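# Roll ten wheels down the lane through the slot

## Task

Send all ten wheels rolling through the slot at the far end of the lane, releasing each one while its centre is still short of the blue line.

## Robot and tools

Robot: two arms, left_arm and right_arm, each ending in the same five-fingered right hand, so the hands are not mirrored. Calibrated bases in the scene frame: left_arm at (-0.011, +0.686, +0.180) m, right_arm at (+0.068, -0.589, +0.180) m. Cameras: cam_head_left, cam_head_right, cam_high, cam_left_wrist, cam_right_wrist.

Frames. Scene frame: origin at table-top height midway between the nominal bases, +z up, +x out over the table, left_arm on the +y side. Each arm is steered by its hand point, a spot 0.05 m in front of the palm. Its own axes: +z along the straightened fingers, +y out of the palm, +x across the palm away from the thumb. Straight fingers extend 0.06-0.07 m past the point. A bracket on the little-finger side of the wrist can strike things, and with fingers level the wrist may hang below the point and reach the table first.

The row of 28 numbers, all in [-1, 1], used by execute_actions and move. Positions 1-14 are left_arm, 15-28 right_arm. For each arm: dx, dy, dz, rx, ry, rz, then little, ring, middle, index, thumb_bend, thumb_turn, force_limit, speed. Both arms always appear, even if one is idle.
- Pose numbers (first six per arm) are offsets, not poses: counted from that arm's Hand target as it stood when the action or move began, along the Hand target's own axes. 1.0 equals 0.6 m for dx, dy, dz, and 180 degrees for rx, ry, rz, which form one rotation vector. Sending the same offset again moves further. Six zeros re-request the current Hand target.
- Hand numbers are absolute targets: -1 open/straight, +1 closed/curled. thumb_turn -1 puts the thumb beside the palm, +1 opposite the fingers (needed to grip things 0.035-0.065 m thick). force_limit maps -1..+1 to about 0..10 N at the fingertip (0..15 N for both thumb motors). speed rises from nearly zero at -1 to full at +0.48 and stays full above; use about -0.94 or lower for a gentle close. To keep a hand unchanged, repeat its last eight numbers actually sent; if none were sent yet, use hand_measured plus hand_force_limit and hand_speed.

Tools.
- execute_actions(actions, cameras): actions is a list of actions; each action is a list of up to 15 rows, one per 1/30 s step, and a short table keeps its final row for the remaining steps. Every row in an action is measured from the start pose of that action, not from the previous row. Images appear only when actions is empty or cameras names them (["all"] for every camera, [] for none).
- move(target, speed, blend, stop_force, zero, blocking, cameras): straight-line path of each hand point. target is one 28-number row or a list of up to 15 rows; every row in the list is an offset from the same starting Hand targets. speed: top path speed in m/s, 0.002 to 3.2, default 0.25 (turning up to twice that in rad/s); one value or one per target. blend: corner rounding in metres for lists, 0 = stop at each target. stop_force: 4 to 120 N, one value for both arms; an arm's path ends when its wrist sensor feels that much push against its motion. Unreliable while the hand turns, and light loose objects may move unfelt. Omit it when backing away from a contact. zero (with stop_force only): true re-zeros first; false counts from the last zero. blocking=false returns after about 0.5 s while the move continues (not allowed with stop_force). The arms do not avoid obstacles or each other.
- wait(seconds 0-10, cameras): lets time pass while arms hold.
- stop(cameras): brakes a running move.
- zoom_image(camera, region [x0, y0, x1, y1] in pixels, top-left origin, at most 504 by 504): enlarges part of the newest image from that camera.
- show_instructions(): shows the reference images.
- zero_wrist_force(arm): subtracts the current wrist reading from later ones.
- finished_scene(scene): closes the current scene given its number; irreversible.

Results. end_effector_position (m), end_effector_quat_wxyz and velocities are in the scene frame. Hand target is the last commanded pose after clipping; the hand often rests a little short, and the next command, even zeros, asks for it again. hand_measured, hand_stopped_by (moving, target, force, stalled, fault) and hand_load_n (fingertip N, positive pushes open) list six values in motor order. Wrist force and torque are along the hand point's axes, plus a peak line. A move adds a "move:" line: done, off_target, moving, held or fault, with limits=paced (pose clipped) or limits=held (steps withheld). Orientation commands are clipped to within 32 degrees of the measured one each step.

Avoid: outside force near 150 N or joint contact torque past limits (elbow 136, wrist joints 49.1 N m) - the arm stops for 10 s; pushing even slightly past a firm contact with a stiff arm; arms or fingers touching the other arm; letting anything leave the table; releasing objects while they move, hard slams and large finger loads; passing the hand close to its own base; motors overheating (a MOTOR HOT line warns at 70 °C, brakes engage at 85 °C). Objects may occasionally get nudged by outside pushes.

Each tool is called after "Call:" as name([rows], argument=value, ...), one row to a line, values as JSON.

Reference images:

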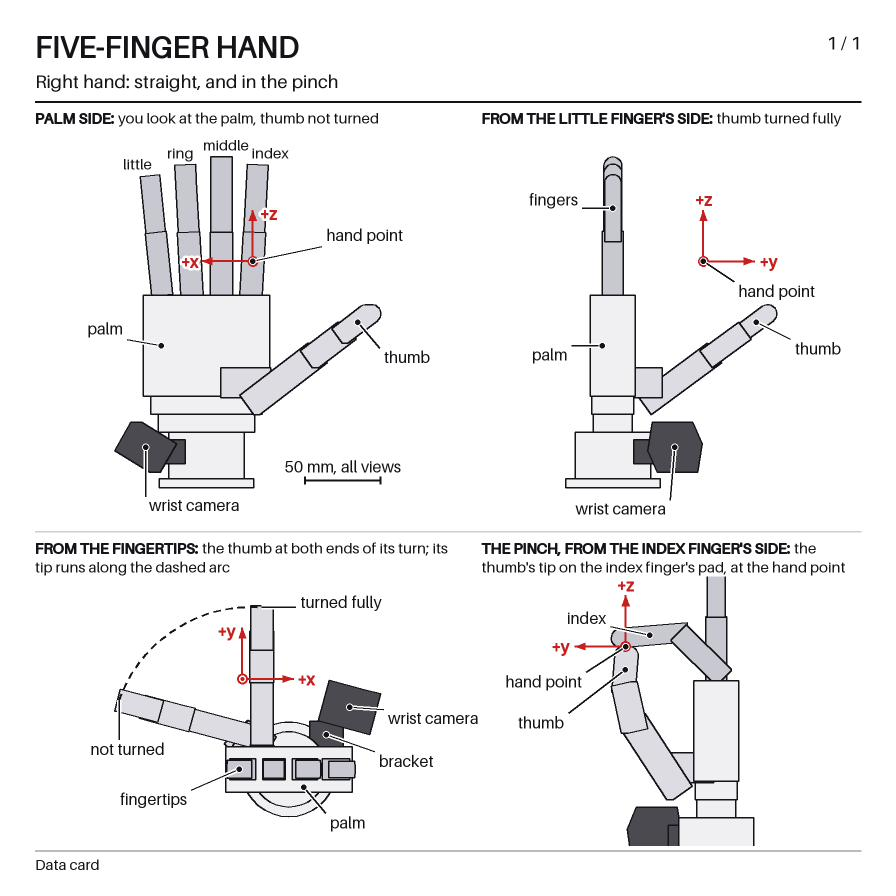

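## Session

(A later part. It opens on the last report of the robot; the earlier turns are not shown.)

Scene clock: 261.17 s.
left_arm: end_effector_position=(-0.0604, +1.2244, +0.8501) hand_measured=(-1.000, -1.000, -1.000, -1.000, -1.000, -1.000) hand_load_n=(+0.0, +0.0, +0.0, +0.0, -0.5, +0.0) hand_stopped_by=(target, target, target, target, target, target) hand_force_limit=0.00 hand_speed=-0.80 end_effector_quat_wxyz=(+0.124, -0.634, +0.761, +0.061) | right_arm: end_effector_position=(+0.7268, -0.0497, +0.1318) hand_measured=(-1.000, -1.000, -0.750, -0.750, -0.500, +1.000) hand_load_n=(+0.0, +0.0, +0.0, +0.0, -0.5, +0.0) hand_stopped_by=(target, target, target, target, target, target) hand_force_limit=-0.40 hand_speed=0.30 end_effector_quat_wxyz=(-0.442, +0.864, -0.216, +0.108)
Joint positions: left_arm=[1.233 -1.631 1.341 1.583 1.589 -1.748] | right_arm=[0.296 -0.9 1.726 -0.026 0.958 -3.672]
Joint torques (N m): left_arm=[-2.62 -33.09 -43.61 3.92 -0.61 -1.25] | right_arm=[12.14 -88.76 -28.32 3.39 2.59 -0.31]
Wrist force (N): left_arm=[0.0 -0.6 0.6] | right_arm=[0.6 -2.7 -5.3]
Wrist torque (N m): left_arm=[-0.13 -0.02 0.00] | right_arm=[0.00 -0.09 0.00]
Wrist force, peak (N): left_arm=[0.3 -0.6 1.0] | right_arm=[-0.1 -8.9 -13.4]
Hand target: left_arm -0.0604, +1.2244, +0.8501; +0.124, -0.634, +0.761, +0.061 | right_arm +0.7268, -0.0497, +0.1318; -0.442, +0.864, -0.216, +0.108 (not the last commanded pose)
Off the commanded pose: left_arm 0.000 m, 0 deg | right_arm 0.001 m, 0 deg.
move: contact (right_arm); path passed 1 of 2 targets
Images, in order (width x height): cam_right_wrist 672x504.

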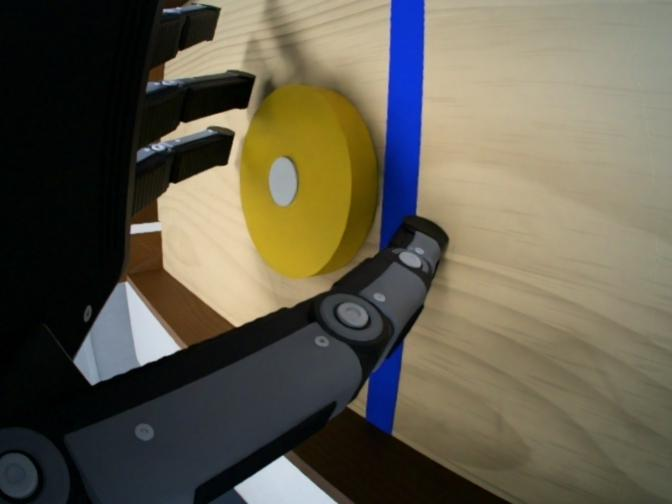

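Call:
move(target=[0,0,0,0,0,0,-1,-1,-1,-1,-1,-1,0,-0.8,0,-0.0013,-0.001,0,0,0,-1,-1,-0.75,-0.75,-0.4,1,-0.4,0.3], speed=0.02)

Call:
move(target=[0,0,0,0,0,0,-1,-1,-1,-1,-1,-1,0,-0.8,0,0.0047,0.0034,0,0,0,-1,-1,-0.75,-0.75,-0.4,1,-0.4,0.3], speed=0.008, stop_force=4)

Call:
move(target=[0,0,0,0,0,0,-1,-1,-1,-1,-1,-1,0,-0.8,0,0,0,0,0,0,-1,-1,-0.3,-0.3,-0.25,1,-0.4,-0.9], cameras=["cam_right_wrist"])

Scene clock: 262.53 s.
left_arm: end_effector_position=(-0.0604, +1.2244, +0.8501) hand_measured=(-1.000, -1.000, -1.000, -1.000, -1.000, -1.000) hand_load_n=(+0.0, +0.0, +0.0, +0.0, +0.0, +0.0) hand_stopped_by=(target, target, target, target, target, target) hand_force_limit=0.00 hand_speed=-0.80 end_effector_quat_wxyz=(+0.124, -0.634, +0.761, +0.061) | right_arm: end_effector_position=(+0.7268, -0.0497, +0.1328) hand_measured=(-1.000, -1.000, -0.750, -0.750, -0.400, +1.000) hand_load_n=(+0.0, +0.0, +0.0, +0.0, +0.0, +0.0) hand_stopped_by=(target, target, target, target, target, target) hand_force_limit=-0.40 hand_speed=0.30 end_effector_quat_wxyz=(-0.442, +0.864, -0.216, +0.108)
Joint positions: left_arm=[1.233 -1.631 1.341 1.583 1.589 -1.748] | right_arm=[0.296 -0.902 1.726 -0.024 0.958 -3.672]
Joint torques (N m): left_arm=[-0.74 -33.86 -43.57 4.19 -0.62 -1.2] | right_arm=[1.75 -90.36 -33.51 3.24 1.87 -1.28]
Wrist force (N): left_arm=[0.5 -0.7 0.5] | right_arm=[1.0 1.4 0.1]
Wrist torque (N m): left_arm=[-0.13 -0.08 0.01] | right_arm=[0.20 -0.15 0.06]
Wrist force, peak (N): left_arm=[-0.1 -0.8 1.0] | right_arm=[0.4 -2.8 -5.7]
Hand target: left_arm -0.0604, +1.2244, +0.8501; +0.124, -0.634, +0.761, +0.061 | right_arm +0.7268, -0.0497, +0.1328; -0.442, +0.864, -0.216, +0.108
Off the commanded pose: left_arm 0.000 m, 0 deg | right_arm 0.000 m, 0 deg.
move: done

Scene clock: 263.97 s.
left_arm: end_effector_position=(-0.0604, +1.2244, +0.8501) hand_measured=(-1.000, -1.000, -1.000, -1.000, -1.000, -1.000) hand_load_n=(+0.0, +0.0, +0.0, +0.0, +0.0, -0.5) hand_stopped_by=(target, target, target, target, target, target) hand_force_limit=0.00 hand_speed=-0.80 end_effector_quat_wxyz=(+0.124, -0.634, +0.761, +0.061) | right_arm: end_effector_position=(+0.7268, -0.0497, +0.1297) hand_measured=(-1.000, -1.000, -0.750, -0.750, -0.400, +1.000) hand_load_n=(+0.0, +0.0, +0.0, +0.0, -0.5, +0.0) hand_stopped_by=(target, target, target, target, target, target) hand_force_limit=-0.40 hand_speed=0.30 end_effector_quat_wxyz=(-0.442, +0.864, -0.216, +0.108)
Joint positions: left_arm=[1.233 -1.631 1.341 1.583 1.589 -1.748] | right_arm=[0.296 -0.898 1.727 -0.029 0.958 -3.672]
Joint torques (N m): left_arm=[-2.73 -32.19 -44.91 4.04 -0.68 -0.98] | right_arm=[-0.36 -86.98 -24.08 2.69 0.67 -1.06]
Wrist force (N): left_arm=[0.6 -0.3 0.8] | right_arm=[0.0 -2.0 -5.2]
Wrist torque (N m): left_arm=[-0.10 -0.11 0.03] | right_arm=[0.08 0.00 -0.02]
Wrist force, peak (N): left_arm=[0.2 -0.8 1.2] | right_arm=[-0.1 -2.6 -5.8]
Hand target: left_arm -0.0604, +1.2244, +0.8501; +0.124, -0.634, +0.761, +0.061 | right_arm +0.7268, -0.0497, +0.1297; -0.442, +0.864, -0.216, +0.108
Off the commanded pose: left_arm 0.000 m, 0 deg | right_arm 0.000 m, 0 deg.
move: contact (right_arm)

Scene clock: 264.83 s.
left_arm: end_effector_position=(-0.0604, +1.2244, +0.8501) hand_measured=(-1.000, -1.000, -1.000, -1.000, -1.000, -1.000) hand_load_n=(+0.0, +0.0, +0.0, +0.0, +0.0, +0.0) hand_stopped_by=(target, target, target, target, target, target) hand_force_limit=0.00 hand_speed=-0.80 end_effector_quat_wxyz=(+0.124, -0.634, +0.761, +0.061) | right_arm: end_effector_position=(+0.7268, -0.0497, +0.1297) hand_measured=(-1.000, -1.000, -0.678, -0.584, -0.312, +1.000) hand_load_n=(-0.5, +0.0, +3.0, +4.5, +5.0, +0.0) hand_stopped_by=(target, target, force, force, force, target) hand_force_limit=-0.40 hand_speed=-0.90 end_effector_quat_wxyz=(-0.442, +0.864, -0.216, +0.108)
Joint positions: left_arm=[1.233 -1.631 1.341 1.583 1.589 -1.748] | right_arm=[0.296 -0.898 1.727 -0.029 0.958 -3.672]
Joint torques (N m): left_arm=[0.6 -33 -43.68 3.96 -0.54 -1.3] | right_arm=[3.61 -86.83 -27.51 2.54 0.35 -0.99]
Wrist force (N): left_arm=[0.0 0.2 1.1] | right_arm=[0.3 -2.1 -1.2]
Wrist torque (N m): left_arm=[-0.03 -0.03 0.01] | right_arm=[0.38 -0.05 -0.04]
Wrist force, peak (N): left_arm=[-0.1 -0.9 0.8] | right_arm=[0.2 -0.7 -6.0]
Hand target: left_arm -0.0604, +1.2244, +0.8501; +0.124, -0.634, +0.761, +0.061 | right_arm +0.7268, -0.0497, +0.1297; -0.442, +0.864, -0.216, +0.108
Off the commanded pose: left_arm 0.000 m, 0 deg | right_arm 0.000 m, 0 deg.
move: done
Images, in order (width x height): cam_right_wrist 672x504.

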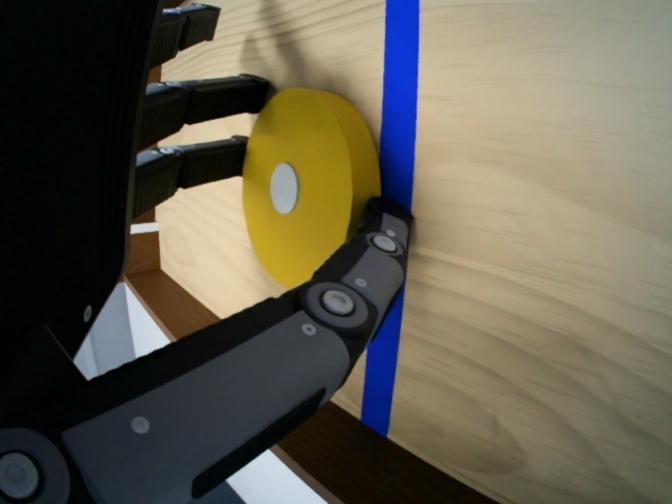

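Call:
move([
  [0,0,0,0,0,0,-1,-1,-1,-1,-1,-1,0,-0.8,0,-0.1348,-0.098,0,0,0,-1,-1,-0.3,-0.3,-0.25,1,-0.4,-0.9],
  [0,0,0,0,0,0,-1,-1,-1,-1,-1,-1,0,-0.8,0.1597,-0.1143,-0.1566,-0.0698,0.2355,-0.4428,-1,-1,-0.3,-0.3,-0.25,1,-0.4,-0.9],
], blend=[0.02,0], speed=[0.15,0.5], cameras=["cam_right_wrist"])

Scene clock: 272.07 s.
left_arm: end_effector_position=(-0.0604, +1.2244, +0.8501) hand_measured=(-1.000, -1.000, -1.000, -1.000, -1.000, -1.000) hand_load_n=(+0.0, +0.0, +0.0, +0.0, +0.0, +0.0) hand_stopped_by=(target, target, target, target, target, target) hand_force_limit=0.00 hand_speed=-0.80 end_effector_quat_wxyz=(+0.124, -0.634, +0.761, +0.061) | right_arm: end_effector_position=(+0.7950, -0.1265, +0.2400) hand_measured=(-1.000, -1.000, -0.676, -0.584, -0.312, +1.000) hand_load_n=(+0.0, +0.0, +0.0, +4.5, +5.0, +0.0) hand_stopped_by=(target, target, force, force, force, target) hand_force_limit=-0.40 hand_speed=-0.90 end_effector_quat_wxyz=(-0.085, +0.747, +0.231, +0.617)
Joint positions: left_arm=[1.233 -1.631 1.341 1.583 1.589 -1.748] | right_arm=[0.441 -1.075 2.019 -0.719 1.575 -4.875]
Joint torques (N m): left_arm=[-1.5 -35.97 -43.83 3.93 -0.7 -1.13] | right_arm=[-4.58 -57.83 -19.96 -4.62 -3.14 -2.75]
Wrist force (N): left_arm=[0.1 -0.8 0.8] | right_arm=[-1.2 0.2 -0.9]
Wrist torque (N m): left_arm=[-0.17 -0.05 0.00] | right_arm=[0.13 0.11 0.27]
Wrist force, peak (N): left_arm=[-0.6 -0.5 1.1] | right_arm=[0.5 2.7 1.0]
Hand target: left_arm -0.0604, +1.2244, +0.8501; +0.124, -0.634, +0.761, +0.061 | right_arm +0.7950, -0.1265, +0.2400; -0.085, +0.747, +0.231, +0.617
Off the commanded pose: left_arm 0.000 m, 0 deg | right_arm 0.000 m, 0 deg.
move: done
Images, in order (width x height): cam_right_wrist 672x504.

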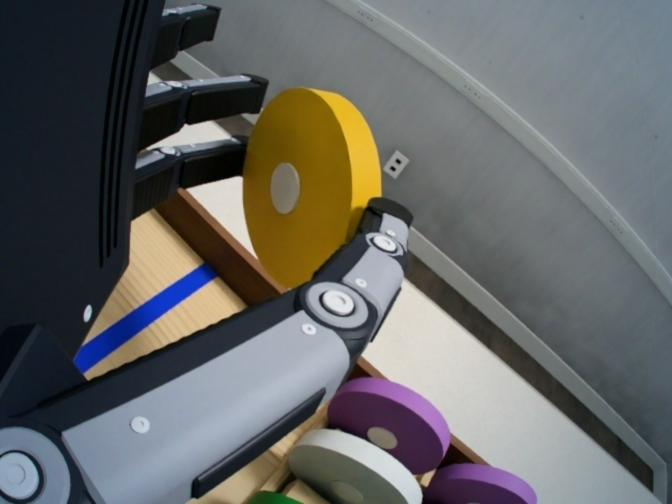

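Call:
move([
  [0,0,0,0,0,0,-1,-1,-1,-1,-1,-1,0,-0.8,-0.1282,-0.0217,0.0297,0,0,0,-1,-1,-0.3,-0.3,-0.25,1,-0.4,-0.9],
  [0,0,0,0,0,0,-1,-1,-1,-1,-1,-1,0,-0.8,-0.1475,-0.0249,0.0342,0,0,0,-1,-1,-0.3,-0.3,-0.25,1,-0.4,-0.9],
], speed=[0.1,0.012], stop_force=4, cameras=["cam_right_wrist"])

Scene clock: 275.17 s.
left_arm: end_effector_position=(-0.0604, +1.2244, +0.8501) hand_measured=(-1.000, -1.000, -1.000, -1.000, -1.000, -1.000) hand_load_n=(+0.0, +0.0, +0.0, +0.0, +0.0, +0.0) hand_stopped_by=(target, target, target, target, target, target) hand_force_limit=0.00 hand_speed=-0.80 end_effector_quat_wxyz=(+0.124, -0.634, +0.761, +0.061) | right_arm: end_effector_position=(+0.7948, -0.1263, +0.1479) hand_measured=(-1.000, -1.000, -0.676, -0.584, -0.312, +1.000) hand_load_n=(+0.0, +0.0, +0.0, +0.5, +0.0, +0.0) hand_stopped_by=(target, target, force, force, force, target) hand_force_limit=-0.40 hand_speed=-0.90 end_effector_quat_wxyz=(-0.085, +0.747, +0.231, +0.617)
Joint positions: left_arm=[1.233 -1.631 1.341 1.583 1.589 -1.748] | right_arm=[0.442 -0.933 2.028 -0.87 1.575 -4.875]
Joint torques (N m): left_arm=[-0.99 -34.66 -44.27 3.92 -0.77 -1.09] | right_arm=[12.56 -59.76 -27.01 -3.76 2.57 -1.28]
Wrist force (N): left_arm=[0.2 -0.1 0.6] | right_arm=[-1.0 0.1 -1.2]
Wrist torque (N m): left_arm=[-0.05 -0.05 0.03] | right_arm=[0.10 0.15 0.24]
Wrist force, peak (N): left_arm=[0.2 -0.8 1.0] | right_arm=[1.9 0.8 -2.6]
Hand target: left_arm -0.0604, +1.2244, +0.8501; +0.124, -0.634, +0.761, +0.061 | right_arm +0.7948, -0.1263, +0.1479; -0.085, +0.747, +0.231, +0.617
Off the commanded pose: left_arm 0.000 m, 0 deg | right_arm 0.000 m, 0 deg.
move: done
Images, in order (width x height): cam_right_wrist 672x504.

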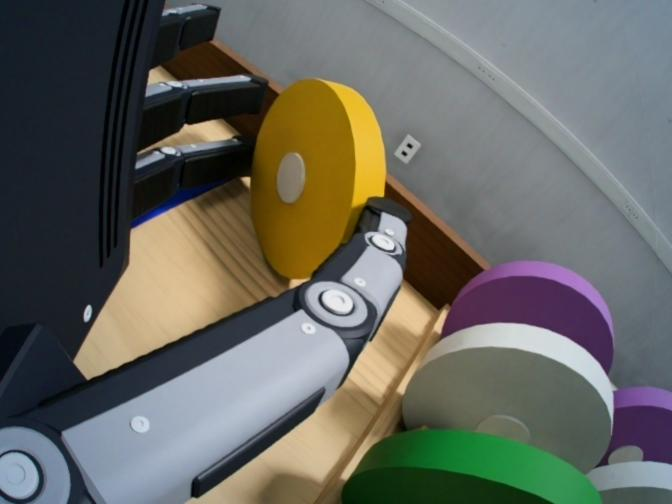

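Call:
move(target=[0,0,0,0,0,0,-1,-1,-1,-1,-1,-1,0,-0.8,0,0,0,0,0,0,-1,-1,-0.75,-0.65,-0.48,1,-0.4,-0.75])

Call:
move([
  [0,0,0,0,0,0,-1,-1,-1,-1,-1,-1,0,-0.8,0.024,-0.0432,-0.0397,0,0,0,-1,-1,-0.75,-0.65,-0.48,1,-0.4,-0.75],
  [0,0,0,0,0,0,-1,-1,-1,-1,-1,-1,0,-0.8,0.1963,-0.0307,-0.0843,0,0,0,-1,-1,-0.75,-0.65,-0.48,1,-0.4,-0.75],
], speed=[0.06,0.25], cameras=["cam_right_wrist"])

Scene clock: 276.40 s.
left_arm: end_effector_position=(-0.0604, +1.2244, +0.8501) hand_measured=(-1.000, -1.000, -1.000, -1.000, -1.000, -1.000) hand_load_n=(+0.0, +0.0, +0.0, +0.0, +0.0, +0.0) hand_stopped_by=(target, target, target, target, target, target) hand_force_limit=0.00 hand_speed=-0.80 end_effector_quat_wxyz=(+0.124, -0.634, +0.761, +0.061) | right_arm: end_effector_position=(+0.7948, -0.1263, +0.1479) hand_measured=(-1.000, -1.000, -0.750, -0.650, -0.480, +1.000) hand_load_n=(+0.0, +0.0, +0.0, +0.0, +0.0, +0.5) hand_stopped_by=(target, target, target, target, target, target) hand_force_limit=-0.40 hand_speed=-0.75 end_effector_quat_wxyz=(-0.085, +0.747, +0.231, +0.617)
Joint positions: left_arm=[1.233 -1.631 1.341 1.583 1.589 -1.748] | right_arm=[0.442 -0.933 2.028 -0.87 1.575 -4.875]
Joint torques (N m): left_arm=[-1.87 -32.84 -44.31 3.9 -0.84 -1.22] | right_arm=[12.59 -62.48 -26.62 -3.79 1.2 -0.82]
Wrist force (N): left_arm=[-0.3 -0.6 0.1] | right_arm=[-0.8 0.2 -1.0]
Wrist torque (N m): left_arm=[-0.09 0.05 -0.03] | right_arm=[0.11 0.10 0.26]
Wrist force, peak (N): left_arm=[0.3 -0.9 0.8] | right_arm=[-1.2 0.1 -1.3]
Hand target: left_arm -0.0604, +1.2244, +0.8501; +0.124, -0.634, +0.761, +0.061 | right_arm +0.7948, -0.1263, +0.1479; -0.085, +0.747, +0.231, +0.617
Off the commanded pose: left_arm 0.000 m, 0 deg | right_arm 0.000 m, 0 deg.
move: done

Scene clock: 278.37 s.
left_arm: end_effector_position=(-0.0604, +1.2244, +0.8501) hand_measured=(-1.000, -1.000, -1.000, -1.000, -1.000, -1.000) hand_load_n=(+0.0, +0.0, +0.0, +0.0, -0.5, +0.0) hand_stopped_by=(target, target, target, target, target, target) hand_force_limit=0.00 hand_speed=-0.80 end_effector_quat_wxyz=(+0.124, -0.634, +0.761, +0.061) | right_arm: end_effector_position=(+0.7572, -0.1026, +0.2695) hand_measured=(-1.000, -1.000, -0.750, -0.650, -0.480, +1.000) hand_load_n=(+0.0, -0.5, +0.0, +0.0, +0.0, +0.0) hand_stopped_by=(target, target, target, target, target, target) hand_force_limit=-0.40 hand_speed=-0.75 end_effector_quat_wxyz=(-0.085, +0.747, +0.231, +0.617)
Joint positions: left_arm=[1.233 -1.631 1.341 1.583 1.589 -1.748] | right_arm=[0.506 -1.13 2.033 -0.677 1.638 -4.861]
Joint torques (N m): left_arm=[-1.42 -33.93 -43.7 3.94 -0.83 -1.35] | right_arm=[13.98 -76.21 -33.92 0.46 3.47 1.72]
Wrist force (N): left_arm=[0.4 -0.5 -0.2] | right_arm=[-1.1 0.4 -1.1]
Wrist torque (N m): left_arm=[-0.06 -0.06 0.02] | right_arm=[0.15 0.14 -0.05]
Wrist force, peak (N): left_arm=[0.1 -0.4 1.1] | right_arm=[-2.7 0.1 -0.7]
Hand target: left_arm -0.0604, +1.2244, +0.8501; +0.124, -0.634, +0.761, +0.061 | right_arm +0.7572, -0.1025, +0.2696; -0.085, +0.747, +0.231, +0.617
Off the commanded pose: left_arm 0.000 m, 0 deg | right_arm 0.000 m, 0 deg.
move: done
Images, in order (width x height): cam_right_wrist 672x504.

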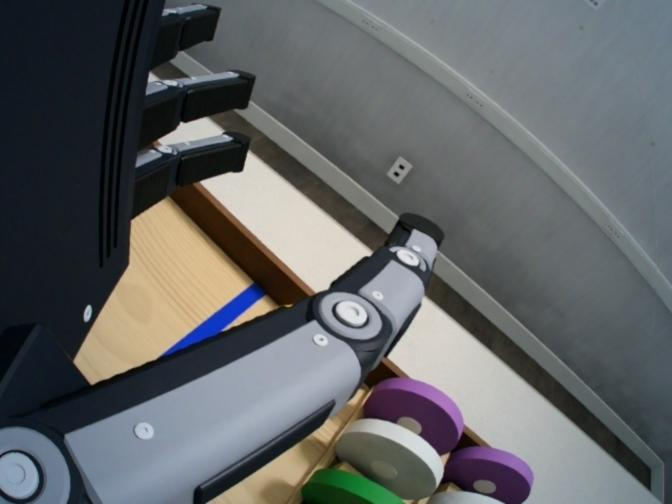

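Call:
move(target=[0,0,0,0,0,0,-1,-1,-1,-1,-1,-1,0,-0.8,0,0,0,-0.2071,0.2748,0.5395,-1,-1,-0.08,-0.08,-0.17,1,-0.4,0.3], speed=0.6, cameras=["cam_right_wrist"])

Scene clock: 281.43 s.
left_arm: end_effector_position=(-0.0604, +1.2244, +0.8501) hand_measured=(-1.000, -1.000, -1.000, -1.000, -1.000, -1.000) hand_load_n=(+0.0, +0.0, +0.0, +0.0, +0.0, +0.0) hand_stopped_by=(target, target, target, target, target, target) hand_force_limit=0.00 hand_speed=-0.80 end_effector_quat_wxyz=(+0.124, -0.634, +0.761, +0.061) | right_arm: end_effector_position=(+0.7572, -0.1025, +0.2696) hand_measured=(-1.000, -1.000, -0.080, -0.080, -0.170, +1.000) hand_load_n=(+0.0, +0.0, +0.0, +0.0, +0.0, +0.0) hand_stopped_by=(target, target, target, target, target, target) hand_force_limit=-0.40 hand_speed=0.30 end_effector_quat_wxyz=(+0.364, -0.364, +0.607, -0.605)
Joint positions: left_arm=[1.233 -1.631 1.341 1.583 1.589 -1.748] | right_arm=[0.687 -1.001 1.843 -0.833 2.745 -3.132]
Joint torques (N m): left_arm=[0.68 -33.53 -43.44 4.16 -0.75 -1.23] | right_arm=[-8.58 -65.4 -34.16 1.25 -2.76 1.91]
Wrist force (N): left_arm=[-0.3 0.0 0.5] | right_arm=[0.6 1.8 -0.6]
Wrist torque (N m): left_arm=[-0.03 0.04 -0.01] | right_arm=[0.32 -0.10 0.06]
Wrist force, peak (N): left_arm=[0.3 -1.0 0.9] | right_arm=[-0.4 2.2 -1.3]
Hand target: left_arm -0.0604, +1.2244, +0.8501; +0.124, -0.634, +0.761, +0.061 | right_arm +0.7572, -0.1025, +0.2696; +0.364, -0.364, +0.607, -0.605
Off the commanded pose: left_arm 0.000 m, 0 deg | right_arm 0.000 m, 0 deg.
move: done
Images, in order (width x height): cam_right_wrist 672x504.

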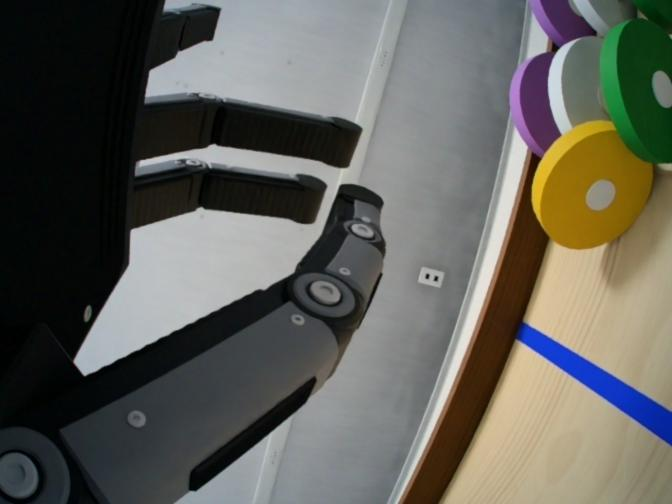

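Call:
move(target=[0,0,0,0,0,0,-1,-1,-1,-1,-1,-1,0,-0.8,0.0367,0.0832,0.0593,0,0,0,-1,-1,-0.08,-0.08,-0.17,1,-0.4,0.3], speed=0.3, cameras=["cam_right_wrist"])

Scene clock: 284.37 s.
left_arm: end_effector_position=(-0.0604, +1.2244, +0.8501) hand_measured=(-1.000, -1.000, -1.000, -1.000, -1.000, -1.000) hand_load_n=(+0.0, +0.0, +0.0, +0.0, +0.0, +0.0) hand_stopped_by=(target, target, target, target, target, target) hand_force_limit=0.00 hand_speed=-0.80 end_effector_quat_wxyz=(+0.124, -0.634, +0.761, +0.061) | right_arm: end_effector_position=(+0.7782, -0.1385, +0.2196) hand_measured=(-1.000, -1.000, -0.080, -0.080, -0.170, +1.000) hand_load_n=(+0.0, +0.0, +0.0, +0.0, +0.0, +0.0) hand_stopped_by=(target, target, target, target, target, target) hand_force_limit=-0.40 hand_speed=0.30 end_effector_quat_wxyz=(+0.364, -0.364, +0.607, -0.605)
Joint positions: left_arm=[1.233 -1.631 1.341 1.583 1.589 -1.748] | right_arm=[0.628 -0.952 1.885 -0.926 2.686 -3.133]
Joint torques (N m): left_arm=[-1.53 -32.76 -44.3 4.26 -1.16 -1.4] | right_arm=[-8.81 -68 -20.86 -3.77 -3.34 -2.75]
Wrist force (N): left_arm=[0.4 0.0 0.9] | right_arm=[0.8 2.0 -0.7]
Wrist torque (N m): left_arm=[-0.06 -0.08 0.03] | right_arm=[0.36 -0.12 0.44]
Wrist force, peak (N): left_arm=[0.3 -1.0 0.7] | right_arm=[0.9 2.5 -0.2]
Hand target: left_arm -0.0604, +1.2244, +0.8501; +0.124, -0.634, +0.761, +0.061 | right_arm +0.7782, -0.1385, +0.2195; +0.364, -0.364, +0.607, -0.605
Off the commanded pose: left_arm 0.000 m, 0 deg | right_arm 0.000 m, 0 deg.
move: done
Images, in order (width x height): cam_right_wrist 672x504.

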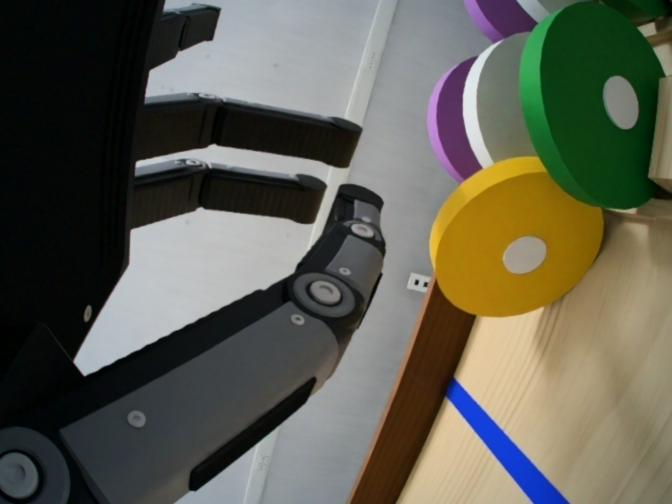

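Call:
move([
  [0,0,0,0,0,0,-1,-1,-1,-1,-1,-1,0,-0.8,0,0.05,0,0,0,0,-1,-1,-0.08,-0.08,-0.17,1,-0.4,0.3],
  [0,0,0,0,0,0,-1,-1,-1,-1,-1,-1,0,-0.8,0,0.1052,0,0,0,0,-1,-1,-0.08,-0.08,-0.17,1,-0.4,0.3],
], speed=[0.15,0.03], stop_force=4, cameras=["cam_right_wrist"])

Scene clock: 294.63 s.
left_arm: end_effector_position=(-0.0604, +1.2244, +0.8501) hand_measured=(-1.000, -1.000, -1.000, -1.000, -1.000, -1.000) hand_load_n=(+0.0, +0.0, +0.0, +0.0, +0.0, +0.0) hand_stopped_by=(target, target, target, target, target, target) hand_force_limit=0.00 hand_speed=-0.80 end_effector_quat_wxyz=(+0.124, -0.634, +0.761, +0.061) | right_arm: end_effector_position=(+0.7781, -0.1383, +0.1564) hand_measured=(-1.000, -1.000, -0.080, -0.080, -0.170, +1.000) hand_load_n=(+0.0, +0.0, +0.0, +0.0, +0.5, +0.0) hand_stopped_by=(target, target, target, target, target, target) hand_force_limit=-0.40 hand_speed=0.30 end_effector_quat_wxyz=(+0.364, -0.364, +0.607, -0.605)
Joint positions: left_arm=[1.233 -1.631 1.341 1.583 1.589 -1.748] | right_arm=[0.629 -0.862 1.887 -1.017 2.687 -3.133]
Joint torques (N m): left_arm=[-1.39 -33.31 -44.36 4.26 -0.73 -1.48] | right_arm=[11.49 -67.82 -29.48 -3.73 4 -2.62]
Wrist force (N): left_arm=[-0.1 -0.7 0.4] | right_arm=[-0.1 1.5 -0.9]
Wrist torque (N m): left_arm=[-0.12 0.00 -0.01] | right_arm=[0.32 -0.07 0.40]
Wrist force, peak (N): left_arm=[-0.1 -0.9 1.0] | right_arm=[-3.3 -1.9 -2.1]
Hand target: left_arm -0.0604, +1.2244, +0.8501; +0.124, -0.634, +0.761, +0.061 | right_arm +0.7781, -0.1383, +0.1564; +0.364, -0.364, +0.607, -0.605
Off the commanded pose: left_arm 0.000 m, 0 deg | right_arm 0.000 m, 0 deg.
move: done
Images, in order (width x height): cam_right_wrist 672x504.

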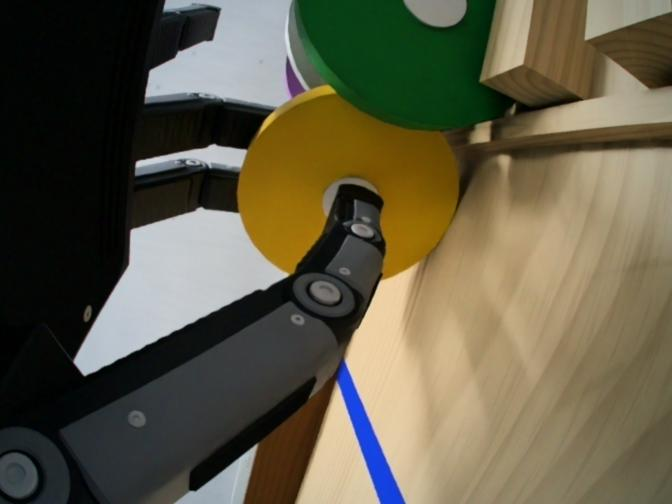

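Call:
move([
  [0,0,0,0,0,0,-1,-1,-1,-1,-1,-1,0,-0.8,0,0,0,0,0,0,-1,-1,-0.01,-0.01,-0.11,1,-0.4,-0.8],
  [0,0,0,0,0,0,-1,-1,-1,-1,-1,-1,0,-0.8,0,0,0,0,0,0,-1,-1,0.35,0.35,0.3,1,-0.4,-0.93],
], cameras=["cam_right_wrist"])

Scene clock: 296.03 s.
left_arm: end_effector_position=(-0.0604, +1.2244, +0.8501) hand_measured=(-1.000, -1.000, -1.000, -1.000, -1.000, -1.000) hand_load_n=(+0.0, +0.0, +0.0, +0.0, +0.0, +0.0) hand_stopped_by=(target, target, target, target, target, target) hand_force_limit=0.00 hand_speed=-0.80 end_effector_quat_wxyz=(+0.124, -0.634, +0.761, +0.061) | right_arm: end_effector_position=(+0.7781, -0.1383, +0.1564) hand_measured=(-1.000, -1.000, +0.054, +0.066, -0.070, +1.000) hand_load_n=(+0.0, +0.0, +4.5, +5.0, +4.5, -1.5) hand_stopped_by=(target, target, force, force, force, target) hand_force_limit=-0.40 hand_speed=-0.93 end_effector_quat_wxyz=(+0.364, -0.364, +0.607, -0.605)
Joint positions: left_arm=[1.233 -1.631 1.341 1.583 1.589 -1.748] | right_arm=[0.629 -0.862 1.887 -1.017 2.687 -3.133]
Joint torques (N m): left_arm=[-1.14 -33.81 -43.97 4.18 -0.78 -1.46] | right_arm=[11.87 -68.41 -29.02 -3.3 3.78 -2.51]
Wrist force (N): left_arm=[0.1 -0.8 0.7] | right_arm=[0.4 1.7 -0.7]
Wrist torque (N m): left_arm=[-0.16 -0.03 -0.01] | right_arm=[0.28 -0.09 0.41]
Wrist force, peak (N): left_arm=[1.0 -0.6 0.7] | right_arm=[0.4 2.1 -1.0]
Hand target: left_arm -0.0604, +1.2244, +0.8501; +0.124, -0.634, +0.761, +0.061 | right_arm +0.7781, -0.1383, +0.1564; +0.364, -0.364, +0.607, -0.605
Off the commanded pose: left_arm 0.000 m, 0 deg | right_arm 0.000 m, 0 deg.
move: done
Images, in order (width x height): cam_right_wrist 672x504.

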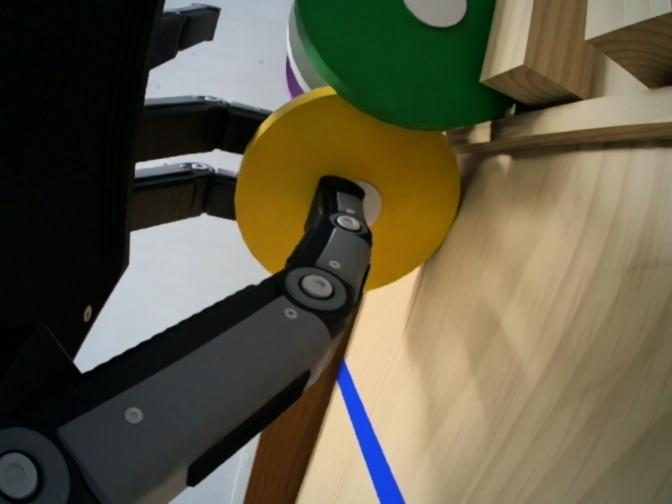

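Call:
move([
  [0,0,0,0,0,0,-1,-1,-1,-1,-1,-1,0,-0.8,0,-0.03,0,0,0,0,-1,-1,0.35,0.35,0.3,1,-0.4,-0.93],
  [0,0,0,0,0,0,-1,-1,-1,-1,-1,-1,0,-0.8,-0.0004,-0.04,-0.1469,0,-0.1378,0,-1,-1,0.35,0.35,0.3,1,-0.4,-0.93],
  [0,0,0,0,0,0,-1,-1,-1,-1,-1,-1,0,-0.8,-0.0004,-0.012,-0.1469,0,-0.1378,0,-1,-1,0.35,0.35,0.3,1,-0.4,-0.93],
], blend=[0.005,0.005,0], speed=[0.1,0.35,0.15])

Call:
move(target=[0,0,0,0,0,0,-1,-1,-1,-1,-1,-1,0,-0.8,0,0.022,0,0,0,0,-1,-1,0.35,0.35,0.3,1,-0.4,-0.93], speed=0.012, stop_force=4)

Call:
move(target=[0,0,0,0,0,0,-1,-1,-1,-1,-1,-1,0,-0.8,0,0,0,0,0,0,-1,-1,-0.08,-0.08,-0.14,1,-0.4,-0.85])

Call:
move(target=[0,0,0,0,0,0,-1,-1,-1,-1,-1,-1,0,-0.8,0,-0.105,0,0,0,0,-1,-1,-0.08,-0.08,-0.14,1,-0.4,-0.85], speed=0.3, cameras=["cam_right_wrist"])

Scene clock: 298.37 s.
left_arm: end_effector_position=(-0.0604, +1.2244, +0.8501) hand_measured=(-1.000, -1.000, -1.000, -1.000, -1.000, -1.000) hand_load_n=(+0.0, +0.0, +0.0, +0.0, +0.0, +0.0) hand_stopped_by=(target, target, target, target, target, target) hand_force_limit=0.00 hand_speed=-0.80 end_effector_quat_wxyz=(+0.124, -0.634, +0.761, +0.061) | right_arm: end_effector_position=(+0.7004, -0.0968, +0.1640) hand_measured=(-1.000, -1.000, +0.054, +0.066, -0.070, +1.000) hand_load_n=(+0.0, +0.0, +4.5, +4.5, +4.5, -1.5) hand_stopped_by=(target, target, force, force, force, target) hand_force_limit=-0.40 hand_speed=-0.93 end_effector_quat_wxyz=(+0.486, -0.486, +0.515, -0.512)
Joint positions: left_arm=[1.233 -1.631 1.341 1.583 1.589 -1.748] | right_arm=[0.624 -0.974 2.131 -1.153 2.249 -3.137]
Joint torques (N m): left_arm=[-1.24 -31.86 -43.68 4.07 -1.02 -1.21] | right_arm=[-6.64 -57.64 -12.14 -5.15 -3.13 -2.72]
Wrist force (N): left_arm=[0.0 -0.2 0.4] | right_arm=[0.6 2.2 -0.5]
Wrist torque (N m): left_arm=[-0.05 0.00 0.00] | right_arm=[0.34 -0.10 0.44]
Wrist force, peak (N): left_arm=[-0.1 -0.6 1.0] | right_arm=[0.5 2.9 -0.6]
Hand target: left_arm -0.0604, +1.2244, +0.8501; +0.124, -0.634, +0.761, +0.061 | right_arm +0.7004, -0.0968, +0.1639; +0.486, -0.486, +0.515, -0.512
Off the commanded pose: left_arm 0.000 m, 0 deg | right_arm 0.000 m, 0 deg.
move: done

Scene clock: 300.13 s.
left_arm: end_effector_position=(-0.0604, +1.2244, +0.8501) hand_measured=(-1.000, -1.000, -1.000, -1.000, -1.000, -1.000) hand_load_n=(+0.0, +0.0, +0.0, +0.0, +0.0, +0.0) hand_stopped_by=(target, target, target, target, target, target) hand_force_limit=0.00 hand_speed=-0.80 end_effector_quat_wxyz=(+0.124, -0.634, +0.761, +0.061) | right_arm: end_effector_position=(+0.7004, -0.0968, +0.1560) hand_measured=(-1.000, -1.000, +0.054, +0.066, -0.068, +1.000) hand_load_n=(-0.5, +0.0, +5.0, +5.0, +3.5, -1.0) hand_stopped_by=(target, target, force, force, force, target) hand_force_limit=-0.40 hand_speed=-0.93 end_effector_quat_wxyz=(+0.486, -0.486, +0.515, -0.512)
Joint positions: left_arm=[1.233 -1.631 1.341 1.583 1.589 -1.748] | right_arm=[0.624 -0.96 2.13 -1.167 2.249 -3.137]
Joint torques (N m): left_arm=[-1.47 -32.8 -44.44 4.18 -1.11 -1.55] | right_arm=[0.8 -81.7 -13.66 0.11 -1.8 -1.96]
Wrist force (N): left_arm=[-0.3 -0.3 0.3] | right_arm=[0.4 2.1 -0.6]
Wrist torque (N m): left_arm=[-0.07 0.02 -0.01] | right_arm=[0.33 -0.07 0.42]
Wrist force, peak (N): left_arm=[-0.3 -0.6 1.1] | right_arm=[0.2 -5.2 -0.1]
Hand target: left_arm -0.0604, +1.2244, +0.8501; +0.124, -0.634, +0.761, +0.061 | right_arm +0.7004, -0.0968, +0.1560; +0.486, -0.486, +0.515, -0.512 (not the last commanded pose)
Off the commanded pose: left_arm 0.000 m, 0 deg | right_arm 0.005 m, 0 deg.
move: contact (right_arm)

Scene clock: 300.77 s.
left_arm: end_effector_position=(-0.0604, +1.2244, +0.8501) hand_measured=(-1.000, -1.000, -1.000, -1.000, -1.000, -1.000) hand_load_n=(+0.0, +0.0, +0.0, +0.0, +0.0, +0.0) hand_stopped_by=(target, target, target, target, target, target) hand_force_limit=0.00 hand_speed=-0.80 end_effector_quat_wxyz=(+0.124, -0.634, +0.761, +0.061) | right_arm: end_effector_position=(+0.7004, -0.0968, +0.1560) hand_measured=(-1.000, -1.000, -0.080, -0.080, -0.140, +1.000) hand_load_n=(+0.0, +0.0, +0.0, +0.0, +0.0, +0.0) hand_stopped_by=(target, target, target, target, target, target) hand_force_limit=-0.40 hand_speed=-0.85 end_effector_quat_wxyz=(+0.486, -0.486, +0.515, -0.512)
Joint positions: left_arm=[1.233 -1.631 1.341 1.583 1.589 -1.748] | right_arm=[0.624 -0.96 2.13 -1.167 2.249 -3.137]
Joint torques (N m): left_arm=[-0.43 -31.76 -44 3.82 -1.07 -1.21] | right_arm=[0.21 -79.79 -11.96 0.41 -1.52 -2.03]
Wrist force (N): left_arm=[0.1 -0.3 0.3] | right_arm=[0.3 2.1 -0.3]
Wrist torque (N m): left_arm=[-0.06 -0.02 0.01] | right_arm=[0.35 -0.05 0.42]
Wrist force, peak (N): left_arm=[0.5 -0.4 1.0] | right_arm=[0.6 2.2 -0.6]
Hand target: left_arm -0.0604, +1.2244, +0.8501; +0.124, -0.634, +0.761, +0.061 | right_arm +0.7004, -0.0968, +0.1560; +0.486, -0.486, +0.515, -0.512
Off the commanded pose: left_arm 0.000 m, 0 deg | right_arm 0.000 m, 0 deg.
move: done

Scene clock: 301.73 s.
left_arm: end_effector_position=(-0.0604, +1.2244, +0.8501) hand_measured=(-1.000, -1.000, -1.000, -1.000, -1.000, -1.000) hand_load_n=(+0.0, +0.0, +0.0, +0.0, +0.0, +0.0) hand_stopped_by=(target, target, target, target, target, target) hand_force_limit=0.00 hand_speed=-0.80 end_effector_quat_wxyz=(+0.124, -0.634, +0.761, +0.061) | right_arm: end_effector_position=(+0.7005, -0.0970, +0.2189) hand_measured=(-1.000, -1.000, -0.080, -0.080, -0.140, +1.000) hand_load_n=(+0.0, +0.0, +0.0, +0.0, +0.0, +0.0) hand_stopped_by=(target, target, target, target, target, target) hand_force_limit=-0.40 hand_speed=-0.85 end_effector_quat_wxyz=(+0.486, -0.486, +0.515, -0.512)
Joint positions: left_arm=[1.233 -1.631 1.341 1.583 1.589 -1.748] | right_arm=[0.624 -1.069 2.129 -1.057 2.249 -3.137]
Joint torques (N m): left_arm=[-1.34 -33.13 -43.57 4.03 -0.88 -1.16] | right_arm=[-5.64 -75.25 -28.38 0.41 -3.09 1.13]
Wrist force (N): left_arm=[0.1 -0.2 0.6] | right_arm=[0.2 2.0 -0.6]
Wrist torque (N m): left_arm=[-0.06 -0.02 0.01] | right_arm=[0.36 -0.03 0.08]
Wrist force, peak (N): left_arm=[-0.5 -0.7 0.8] | right_arm=[0.5 2.9 -0.2]
Hand target: left_arm -0.0604, +1.2244, +0.8501; +0.124, -0.634, +0.761, +0.061 | right_arm +0.7005, -0.0970, +0.2190; +0.486, -0.486, +0.515, -0.512
Off the commanded pose: left_arm 0.000 m, 0 deg | right_arm 0.000 m, 0 deg.
move: done
Images, in order (width x height): cam_right_wrist 672x504.

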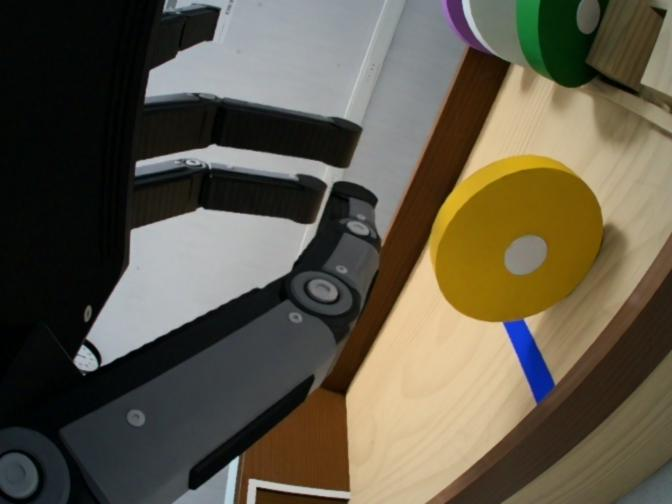

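Call:
zoom_image(camera="cam_right_wrist", region=[420, 140, 620, 340])

Scaled by 2.520 from the camera's 672x504 image, which has a finer 960x720 frame.

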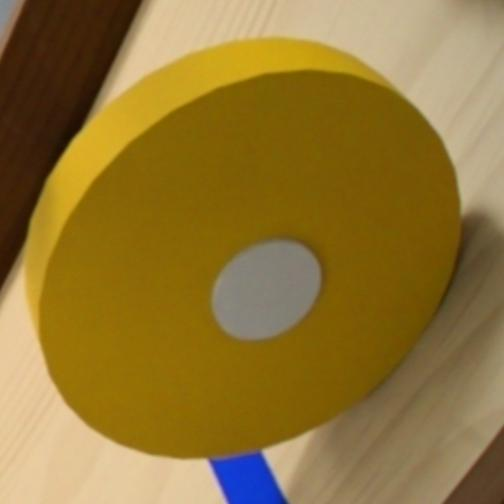

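Call:
move([
  [0,0,0,0,0,0,-1,-1,-1,-1,-1,-1,0,-0.8,0.1115,0,-0.0249,0,0,0,-1,-1,-1,0,0.5,1,-0.4,0.48],
  [0,0,0,0,0,0,-1,-1,-1,-1,-1,-1,0,-0.8,0.1115,0.1117,-0.0249,0,0,0,-1,-1,-1,0,0.5,1,-0.4,0.48],
], blend=[0.004,0], speed=[0.35,0.2], cameras=["cam_right_wrist"])

Scene clock: 308.57 s.
left_arm: end_effector_position=(-0.0604, +1.2244, +0.8501) hand_measured=(-1.000, -1.000, -1.000, -1.000, -1.000, -1.000) hand_load_n=(+0.0, +0.5, +0.0, +0.0, +0.0, +0.0) hand_stopped_by=(target, target, target, target, target, target) hand_force_limit=0.00 hand_speed=-0.80 end_effector_quat_wxyz=(+0.124, -0.634, +0.761, +0.061) | right_arm: end_effector_position=(+0.6818, -0.1627, +0.1519) hand_measured=(-1.000, -1.000, -1.000, +0.000, +0.500, +1.000) hand_load_n=(+0.0, +0.0, +0.0, +0.0, +0.5, +0.0) hand_stopped_by=(target, target, target, target, target, target) hand_force_limit=-0.40 hand_speed=0.48 end_effector_quat_wxyz=(+0.486, -0.486, +0.515, -0.512)
Joint positions: left_arm=[1.233 -1.631 1.341 1.583 1.589 -1.748] | right_arm=[0.541 -0.999 2.256 -1.254 2.166 -3.137]
Joint torques (N m): left_arm=[-0.21 -33.94 -44.4 3.86 -0.88 -1.19] | right_arm=[-7.3 -51.69 -20.56 -3.91 -3.16 -3.06]
Wrist force (N): left_arm=[0.3 -0.1 0.5] | right_arm=[0.5 2.2 -0.7]
Wrist torque (N m): left_arm=[-0.05 -0.07 0.03] | right_arm=[0.39 -0.09 0.44]
Wrist force, peak (N): left_arm=[0.3 -0.5 1.3] | right_arm=[0.5 3.5 -0.8]
Hand target: left_arm -0.0604, +1.2244, +0.8501; +0.124, -0.634, +0.761, +0.061 | right_arm +0.6818, -0.1627, +0.1518; +0.486, -0.486, +0.515, -0.512
Off the commanded pose: left_arm 0.000 m, 0 deg | right_arm 0.000 m, 0 deg.
move: done
Images, in order (width x height): cam_right_wrist 672x504.

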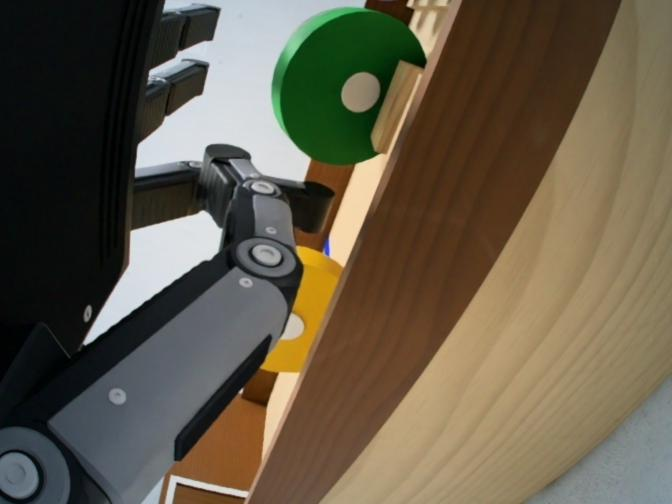

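Call:
execute_actions([
  [[0,0,0,0,0,0,-1,-1,-1,-1,-1,-1,0,-0.8,-0.0002,0,0,0,0,0,-1,-1,-1,0,0.5,1,-0.4,0.48],[0,0,0,0,0,0,-1,-1,-1,-1,-1,-1,0,-0.8,-0.0006,0,0,0,0,0,-1,-1,-1,0,0.5,1,-0.4,0.48],[0,0,0,0,0,0,-1,-1,-1,-1,-1,-1,0,-0.8,-0.0014,0,0,0,0,0,-1,-1,-1,0,0.5,1,-0.4,0.48],[0,0,0,0,0,0,-1,-1,-1,-1,-1,-1,0,-0.8,-0.0025,0,0,0,0,0,-1,-1,-1,0,0.5,1,-0.4,0.48],[0,0,0,0,0,0,-1,-1,-1,-1,-1,-1,0,-0.8,-0.0038,0,0,0,0,0,-1,-1,-1,0,0.5,1,-0.4,0.48],[0,0,0,0,0,0,-1,-1,-1,-1,-1,-1,0,-0.8,-0.0053,0,0,0,0,0,-1,-1,-1,0,0.5,1,-0.4,0.48],[0,0,0,0,0,0,-1,-1,-1,-1,-1,-1,0,-0.8,-0.0068,0,0,0,0,0,-1,-1,-1,0,0.5,1,-0.4,0.48],[0,0,0,0,0,0,-1,-1,-1,-1,-1,-1,0,-0.8,-0.0083,0,0,0,0,0,-1,-1,-1,0,0.5,1,-0.4,0.48],[0,0,0,0,0,0,-1,-1,-1,-1,-1,-1,0,-0.8,-0.0098,0,0,0,0,0,-1,-1,-1,0,0.5,1,-0.4,0.48],[0,0,0,0,0,0,-1,-1,-1,-1,-1,-1,0,-0.8,-0.0112,0,0,0,0,0,-1,-1,-1,0,0.5,1,-0.4,0.48],[0,0,0,0,0,0,-1,-1,-1,-1,-1,-1,0,-0.8,-0.0124,0,0,0,0,0,-1,-1,-1,0,0.5,1,-0.4,0.48],[0,0,0,0,0,0,-1,-1,-1,-1,-1,-1,0,-0.8,-0.0133,0,0,0,0,0,-1,-1,-1,0,0.5,1,-0.4,0.48],[0,0,0,0,0,0,-1,-1,-1,-1,-1,-1,0,-0.8,-0.0139,0,0,0,0,0,-1,-1,-1,0,0.5,1,-0.4,0.48],[0,0,0,0,0,0,-1,-1,-1,-1,-1,-1,0,-0.8,-0.0142,0,0,0,0,0,-1,-1,-1,0,0.5,1,-0.4,0.48],[0,0,0,0,0,0,-1,-1,-1,-1,-1,-1,0,-0.8,-0.0143,0,0,0,0,0,-1,-1,-1,0,0.5,1,-0.4,0.48]],
  [[0,0,0,0,0,0,-1,-1,-1,-1,-1,-1,0,-0.8,-0.00044,0,0,0,0,0,-1,-1,-1,0,0.5,1,-0.4,0.48],[0,0,0,0,0,0,-1,-1,-1,-1,-1,-1,0,-0.8,-0.00176,0,0,0,0,0,-1,-1,-1,0,0.5,1,-0.4,0.48],[0,0,0,0,0,0,-1,-1,-1,-1,-1,-1,0,-0.8,-0.004,0,0,0,0,0,-1,-1,-1,0,0.5,1,-0.4,0.48],[0,0,0,0,0,0,-1,-1,-1,-1,-1,-1,0,-0.8,-0.00712,0,0,0,0,0,-1,-1,-1,0,0.5,1,-0.4,0.48],[0,0,0,0,0,0,-1,-1,-1,-1,-1,-1,0,-0.8,-0.01184,0,0,0,0,0,-1,-1,-1,0,0.5,1,-0.4,0.48],[0,0,0,0,0,0,-1,-1,-1,-1,-1,-1,0,-0.8,-0.0198,0,0,0,0,0,-1,-1,-1,0,0.5,1,-0.4,0.48],[0,0,0,0,0,0,-1,-1,-1,-1,-1,-1,0,-0.8,-0.03096,0,0,0,0,0,-1,-1,-1,0,0.5,1,-0.4,0.48],[0,0,0,0,0,0,-1,-1,-1,-1,-1,-1,0,-0.8,-0.04536,0,0,0,0,0,-1,-1,-1,0,0.5,1,-0.4,0.48],[0,0,0,0,0,0,-1,-1,-1,-1,-1,-1,0,-0.8,-0.05976,0,0,0,0,0,-1,-1,-1,0,0.5,1,-0.4,0.48],[0,0,0,0,0,0,-1,-1,-1,-1,-1,-1,0,-0.8,-0.07092,0,0,0,0,0,-1,-1,-1,0,0.5,1,-0.4,0.48],[0,0,0,0,0,0,-1,-1,-1,-1,-1,-1,0,-0.8,-0.0788,0,0,0,0,0,-1,-1,-1,0,0.5,1,-0.4,0.48],[0,0,0,0,0,0,-1,-1,-1,-1,-1,-1,0,-0.8,-0.08344,0,0,0,0,0,-1,-1,-1,0,0.5,1,-0.4,0.48],[0,0,0,0,0,0,-1,-1,-1,-1,-1,-1,0,-0.8,-0.0848,0,0,0,0,0,-1,-1,-1,0,0.5,1,-0.4,0.48],[0,0,0,0,0,0,-1,-1,-1,-1,-1,-1,0,-0.8,-0.0848,0,0,0,0,0,-1,-1,-1,0,0.5,1,-0.4,0.48],[0,0,0,0,0,0,-1,-1,-1,-1,-1,-1,0,-0.8,-0.0848,0,0,0,0,0,-1,-1,-1,0,0.5,1,-0.4,0.48]],
])

Call:
wait(seconds=0.4, cameras=["cam_head_left", "cam_high", "cam_right_wrist"])

Scene clock: 312.27 s.
left_arm: end_effector_position=(-0.0604, +1.2244, +0.8501) hand_measured=(-1.000, -1.000, -1.000, -1.000, -1.000, -1.000) hand_load_n=(+0.0, +0.0, +0.0, +0.0, +0.0, +0.0) hand_stopped_by=(target, target, target, target, target, target) hand_force_limit=0.00 hand_speed=-0.80 end_effector_quat_wxyz=(+0.124, -0.634, +0.761, +0.061) | right_arm: end_effector_position=(+0.6848, -0.1035, +0.1521) hand_measured=(-1.000, -1.000, -1.000, +0.000, +0.500, +1.000) hand_load_n=(+0.0, +0.0, +0.0, +0.0, +0.0, +0.0) hand_stopped_by=(target, target, target, target, target, target) hand_force_limit=-0.40 hand_speed=0.48 end_effector_quat_wxyz=(+0.486, -0.486, +0.515, -0.512)
Joint positions: left_arm=[1.233 -1.631 1.341 1.583 1.589 -1.748] | right_arm=[0.63 -0.965 2.16 -1.193 2.255 -3.137]
Joint torques (N m): left_arm=[-0.86 -34.68 -43.91 4.17 -0.98 -1.2] | right_arm=[14.99 -56.53 -26.05 0.21 4.37 2.16]
Wrist force (N): left_arm=[-0.2 -0.5 0.3] | right_arm=[0.5 1.8 -0.6]
Wrist torque (N m): left_arm=[-0.10 0.02 -0.02] | right_arm=[0.31 -0.09 0.39]
Wrist force, peak (N): left_arm=[0.2 -0.3 1.3] | right_arm=[1.8 2.0 -0.6]
Hand target: left_arm -0.0604, +1.2244, +0.8501; +0.124, -0.634, +0.761, +0.061 | right_arm +0.6851, -0.1034, +0.1520; +0.486, -0.486, +0.515, -0.512
Off the commanded pose: left_arm 0.000 m, 0 deg | right_arm 0.000 m, 0 deg.
Step readings (end_effector_position of left_arm | right_arm):
0: (-0.0604, +1.2244, +0.8501) | (+0.6818, -0.1627, +0.1518)
1: (-0.0604, +1.2244, +0.8501) | (+0.6818, -0.1627, +0.1518)
2: (-0.0604, +1.2244, +0.8501) | (+0.6818, -0.1627, +0.1518)
4: (-0.0604, +1.2244, +0.8501) | (+0.6818, -0.1625, +0.1519)
8: (-0.0604, +1.2244, +0.8501) | (+0.6819, -0.1608, +0.1519)
15: (-0.0604, +1.2244, +0.8501) | (+0.6822, -0.1556, +0.1519)
16: (-0.0604, +1.2244, +0.8501) | (+0.6822, -0.1552, +0.1519)
17: (-0.0604, +1.2244, +0.8501) | (+0.6822, -0.1548, +0.1519)
19: (-0.0604, +1.2244, +0.8501) | (+0.6822, -0.1540, +0.1518)
23: (-0.0604, +1.2244, +0.8501) | (+0.6825, -0.1472, +0.1518)
30: (-0.0604, +1.2244, +0.8501) | (+0.6839, -0.1114, +0.1523)

Scene clock: 312.67 s.
left_arm: end_effector_position=(-0.0604, +1.2244, +0.8501) hand_measured=(-1.000, -1.000, -1.000, -1.000, -1.000, -1.000) hand_load_n=(+0.0, +0.0, +0.0, +0.0, +0.0, +0.0) hand_stopped_by=(target, target, target, target, target, target) hand_force_limit=0.00 hand_speed=-0.80 end_effector_quat_wxyz=(+0.124, -0.634, +0.761, +0.061) | right_arm: end_effector_position=(+0.6849, -0.1034, +0.1521) hand_measured=(-1.000, -1.000, -1.000, +0.000, +0.500, +1.000) hand_load_n=(+0.0, +0.0, -0.5, +0.0, +0.0, +0.0) hand_stopped_by=(target, target, target, target, target, target) hand_force_limit=-0.40 hand_speed=0.48 end_effector_quat_wxyz=(+0.486, -0.486, +0.515, -0.512)
Joint positions: left_arm=[1.233 -1.631 1.341 1.583 1.589 -1.748] | right_arm=[0.631 -0.965 2.16 -1.193 2.255 -3.137]
Joint torques (N m): left_arm=[-0.12 -33.24 -43.73 4.15 -1.08 -1.08] | right_arm=[11.79 -52.29 -23.83 0.77 3.84 1.55]
Wrist force (N): left_arm=[0.3 -0.3 0.5] | right_arm=[0.4 1.6 -0.5]
Wrist torque (N m): left_arm=[-0.08 -0.05 0.02] | right_arm=[0.28 -0.07 0.37]
Wrist force, peak (N): left_arm=[0.3 -0.3 1.2] | right_arm=[0.6 2.3 -0.9]
Hand target: left_arm -0.0604, +1.2244, +0.8501; +0.124, -0.634, +0.761, +0.061 | right_arm +0.6851, -0.1034, +0.1520; +0.486, -0.486, +0.515, -0.512
Off the commanded pose: left_arm 0.000 m, 0 deg | right_arm 0.000 m, 0 deg.
wait: 0.40 s; at rest by 0.17 s
Images, in order (width x height): cam_head_left 896x504, cam_high 896x504, cam_right_wrist 672x504.

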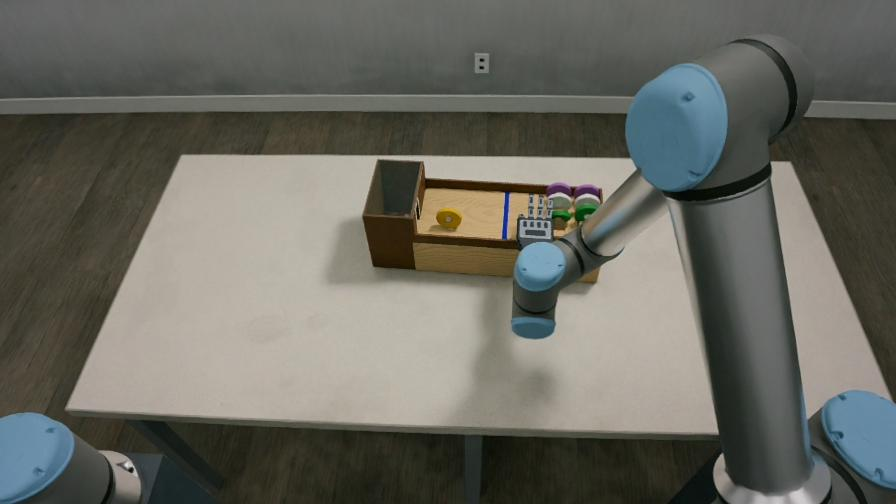

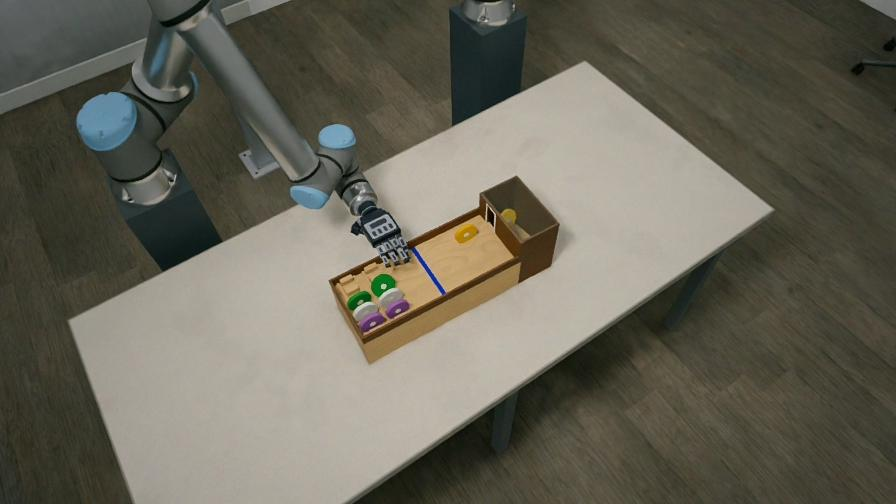

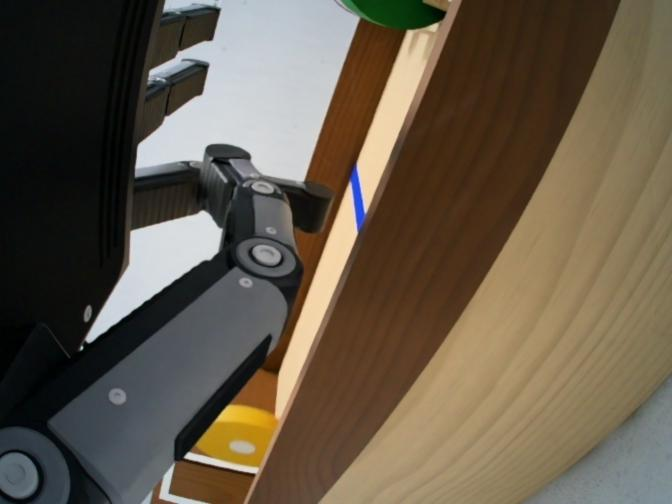

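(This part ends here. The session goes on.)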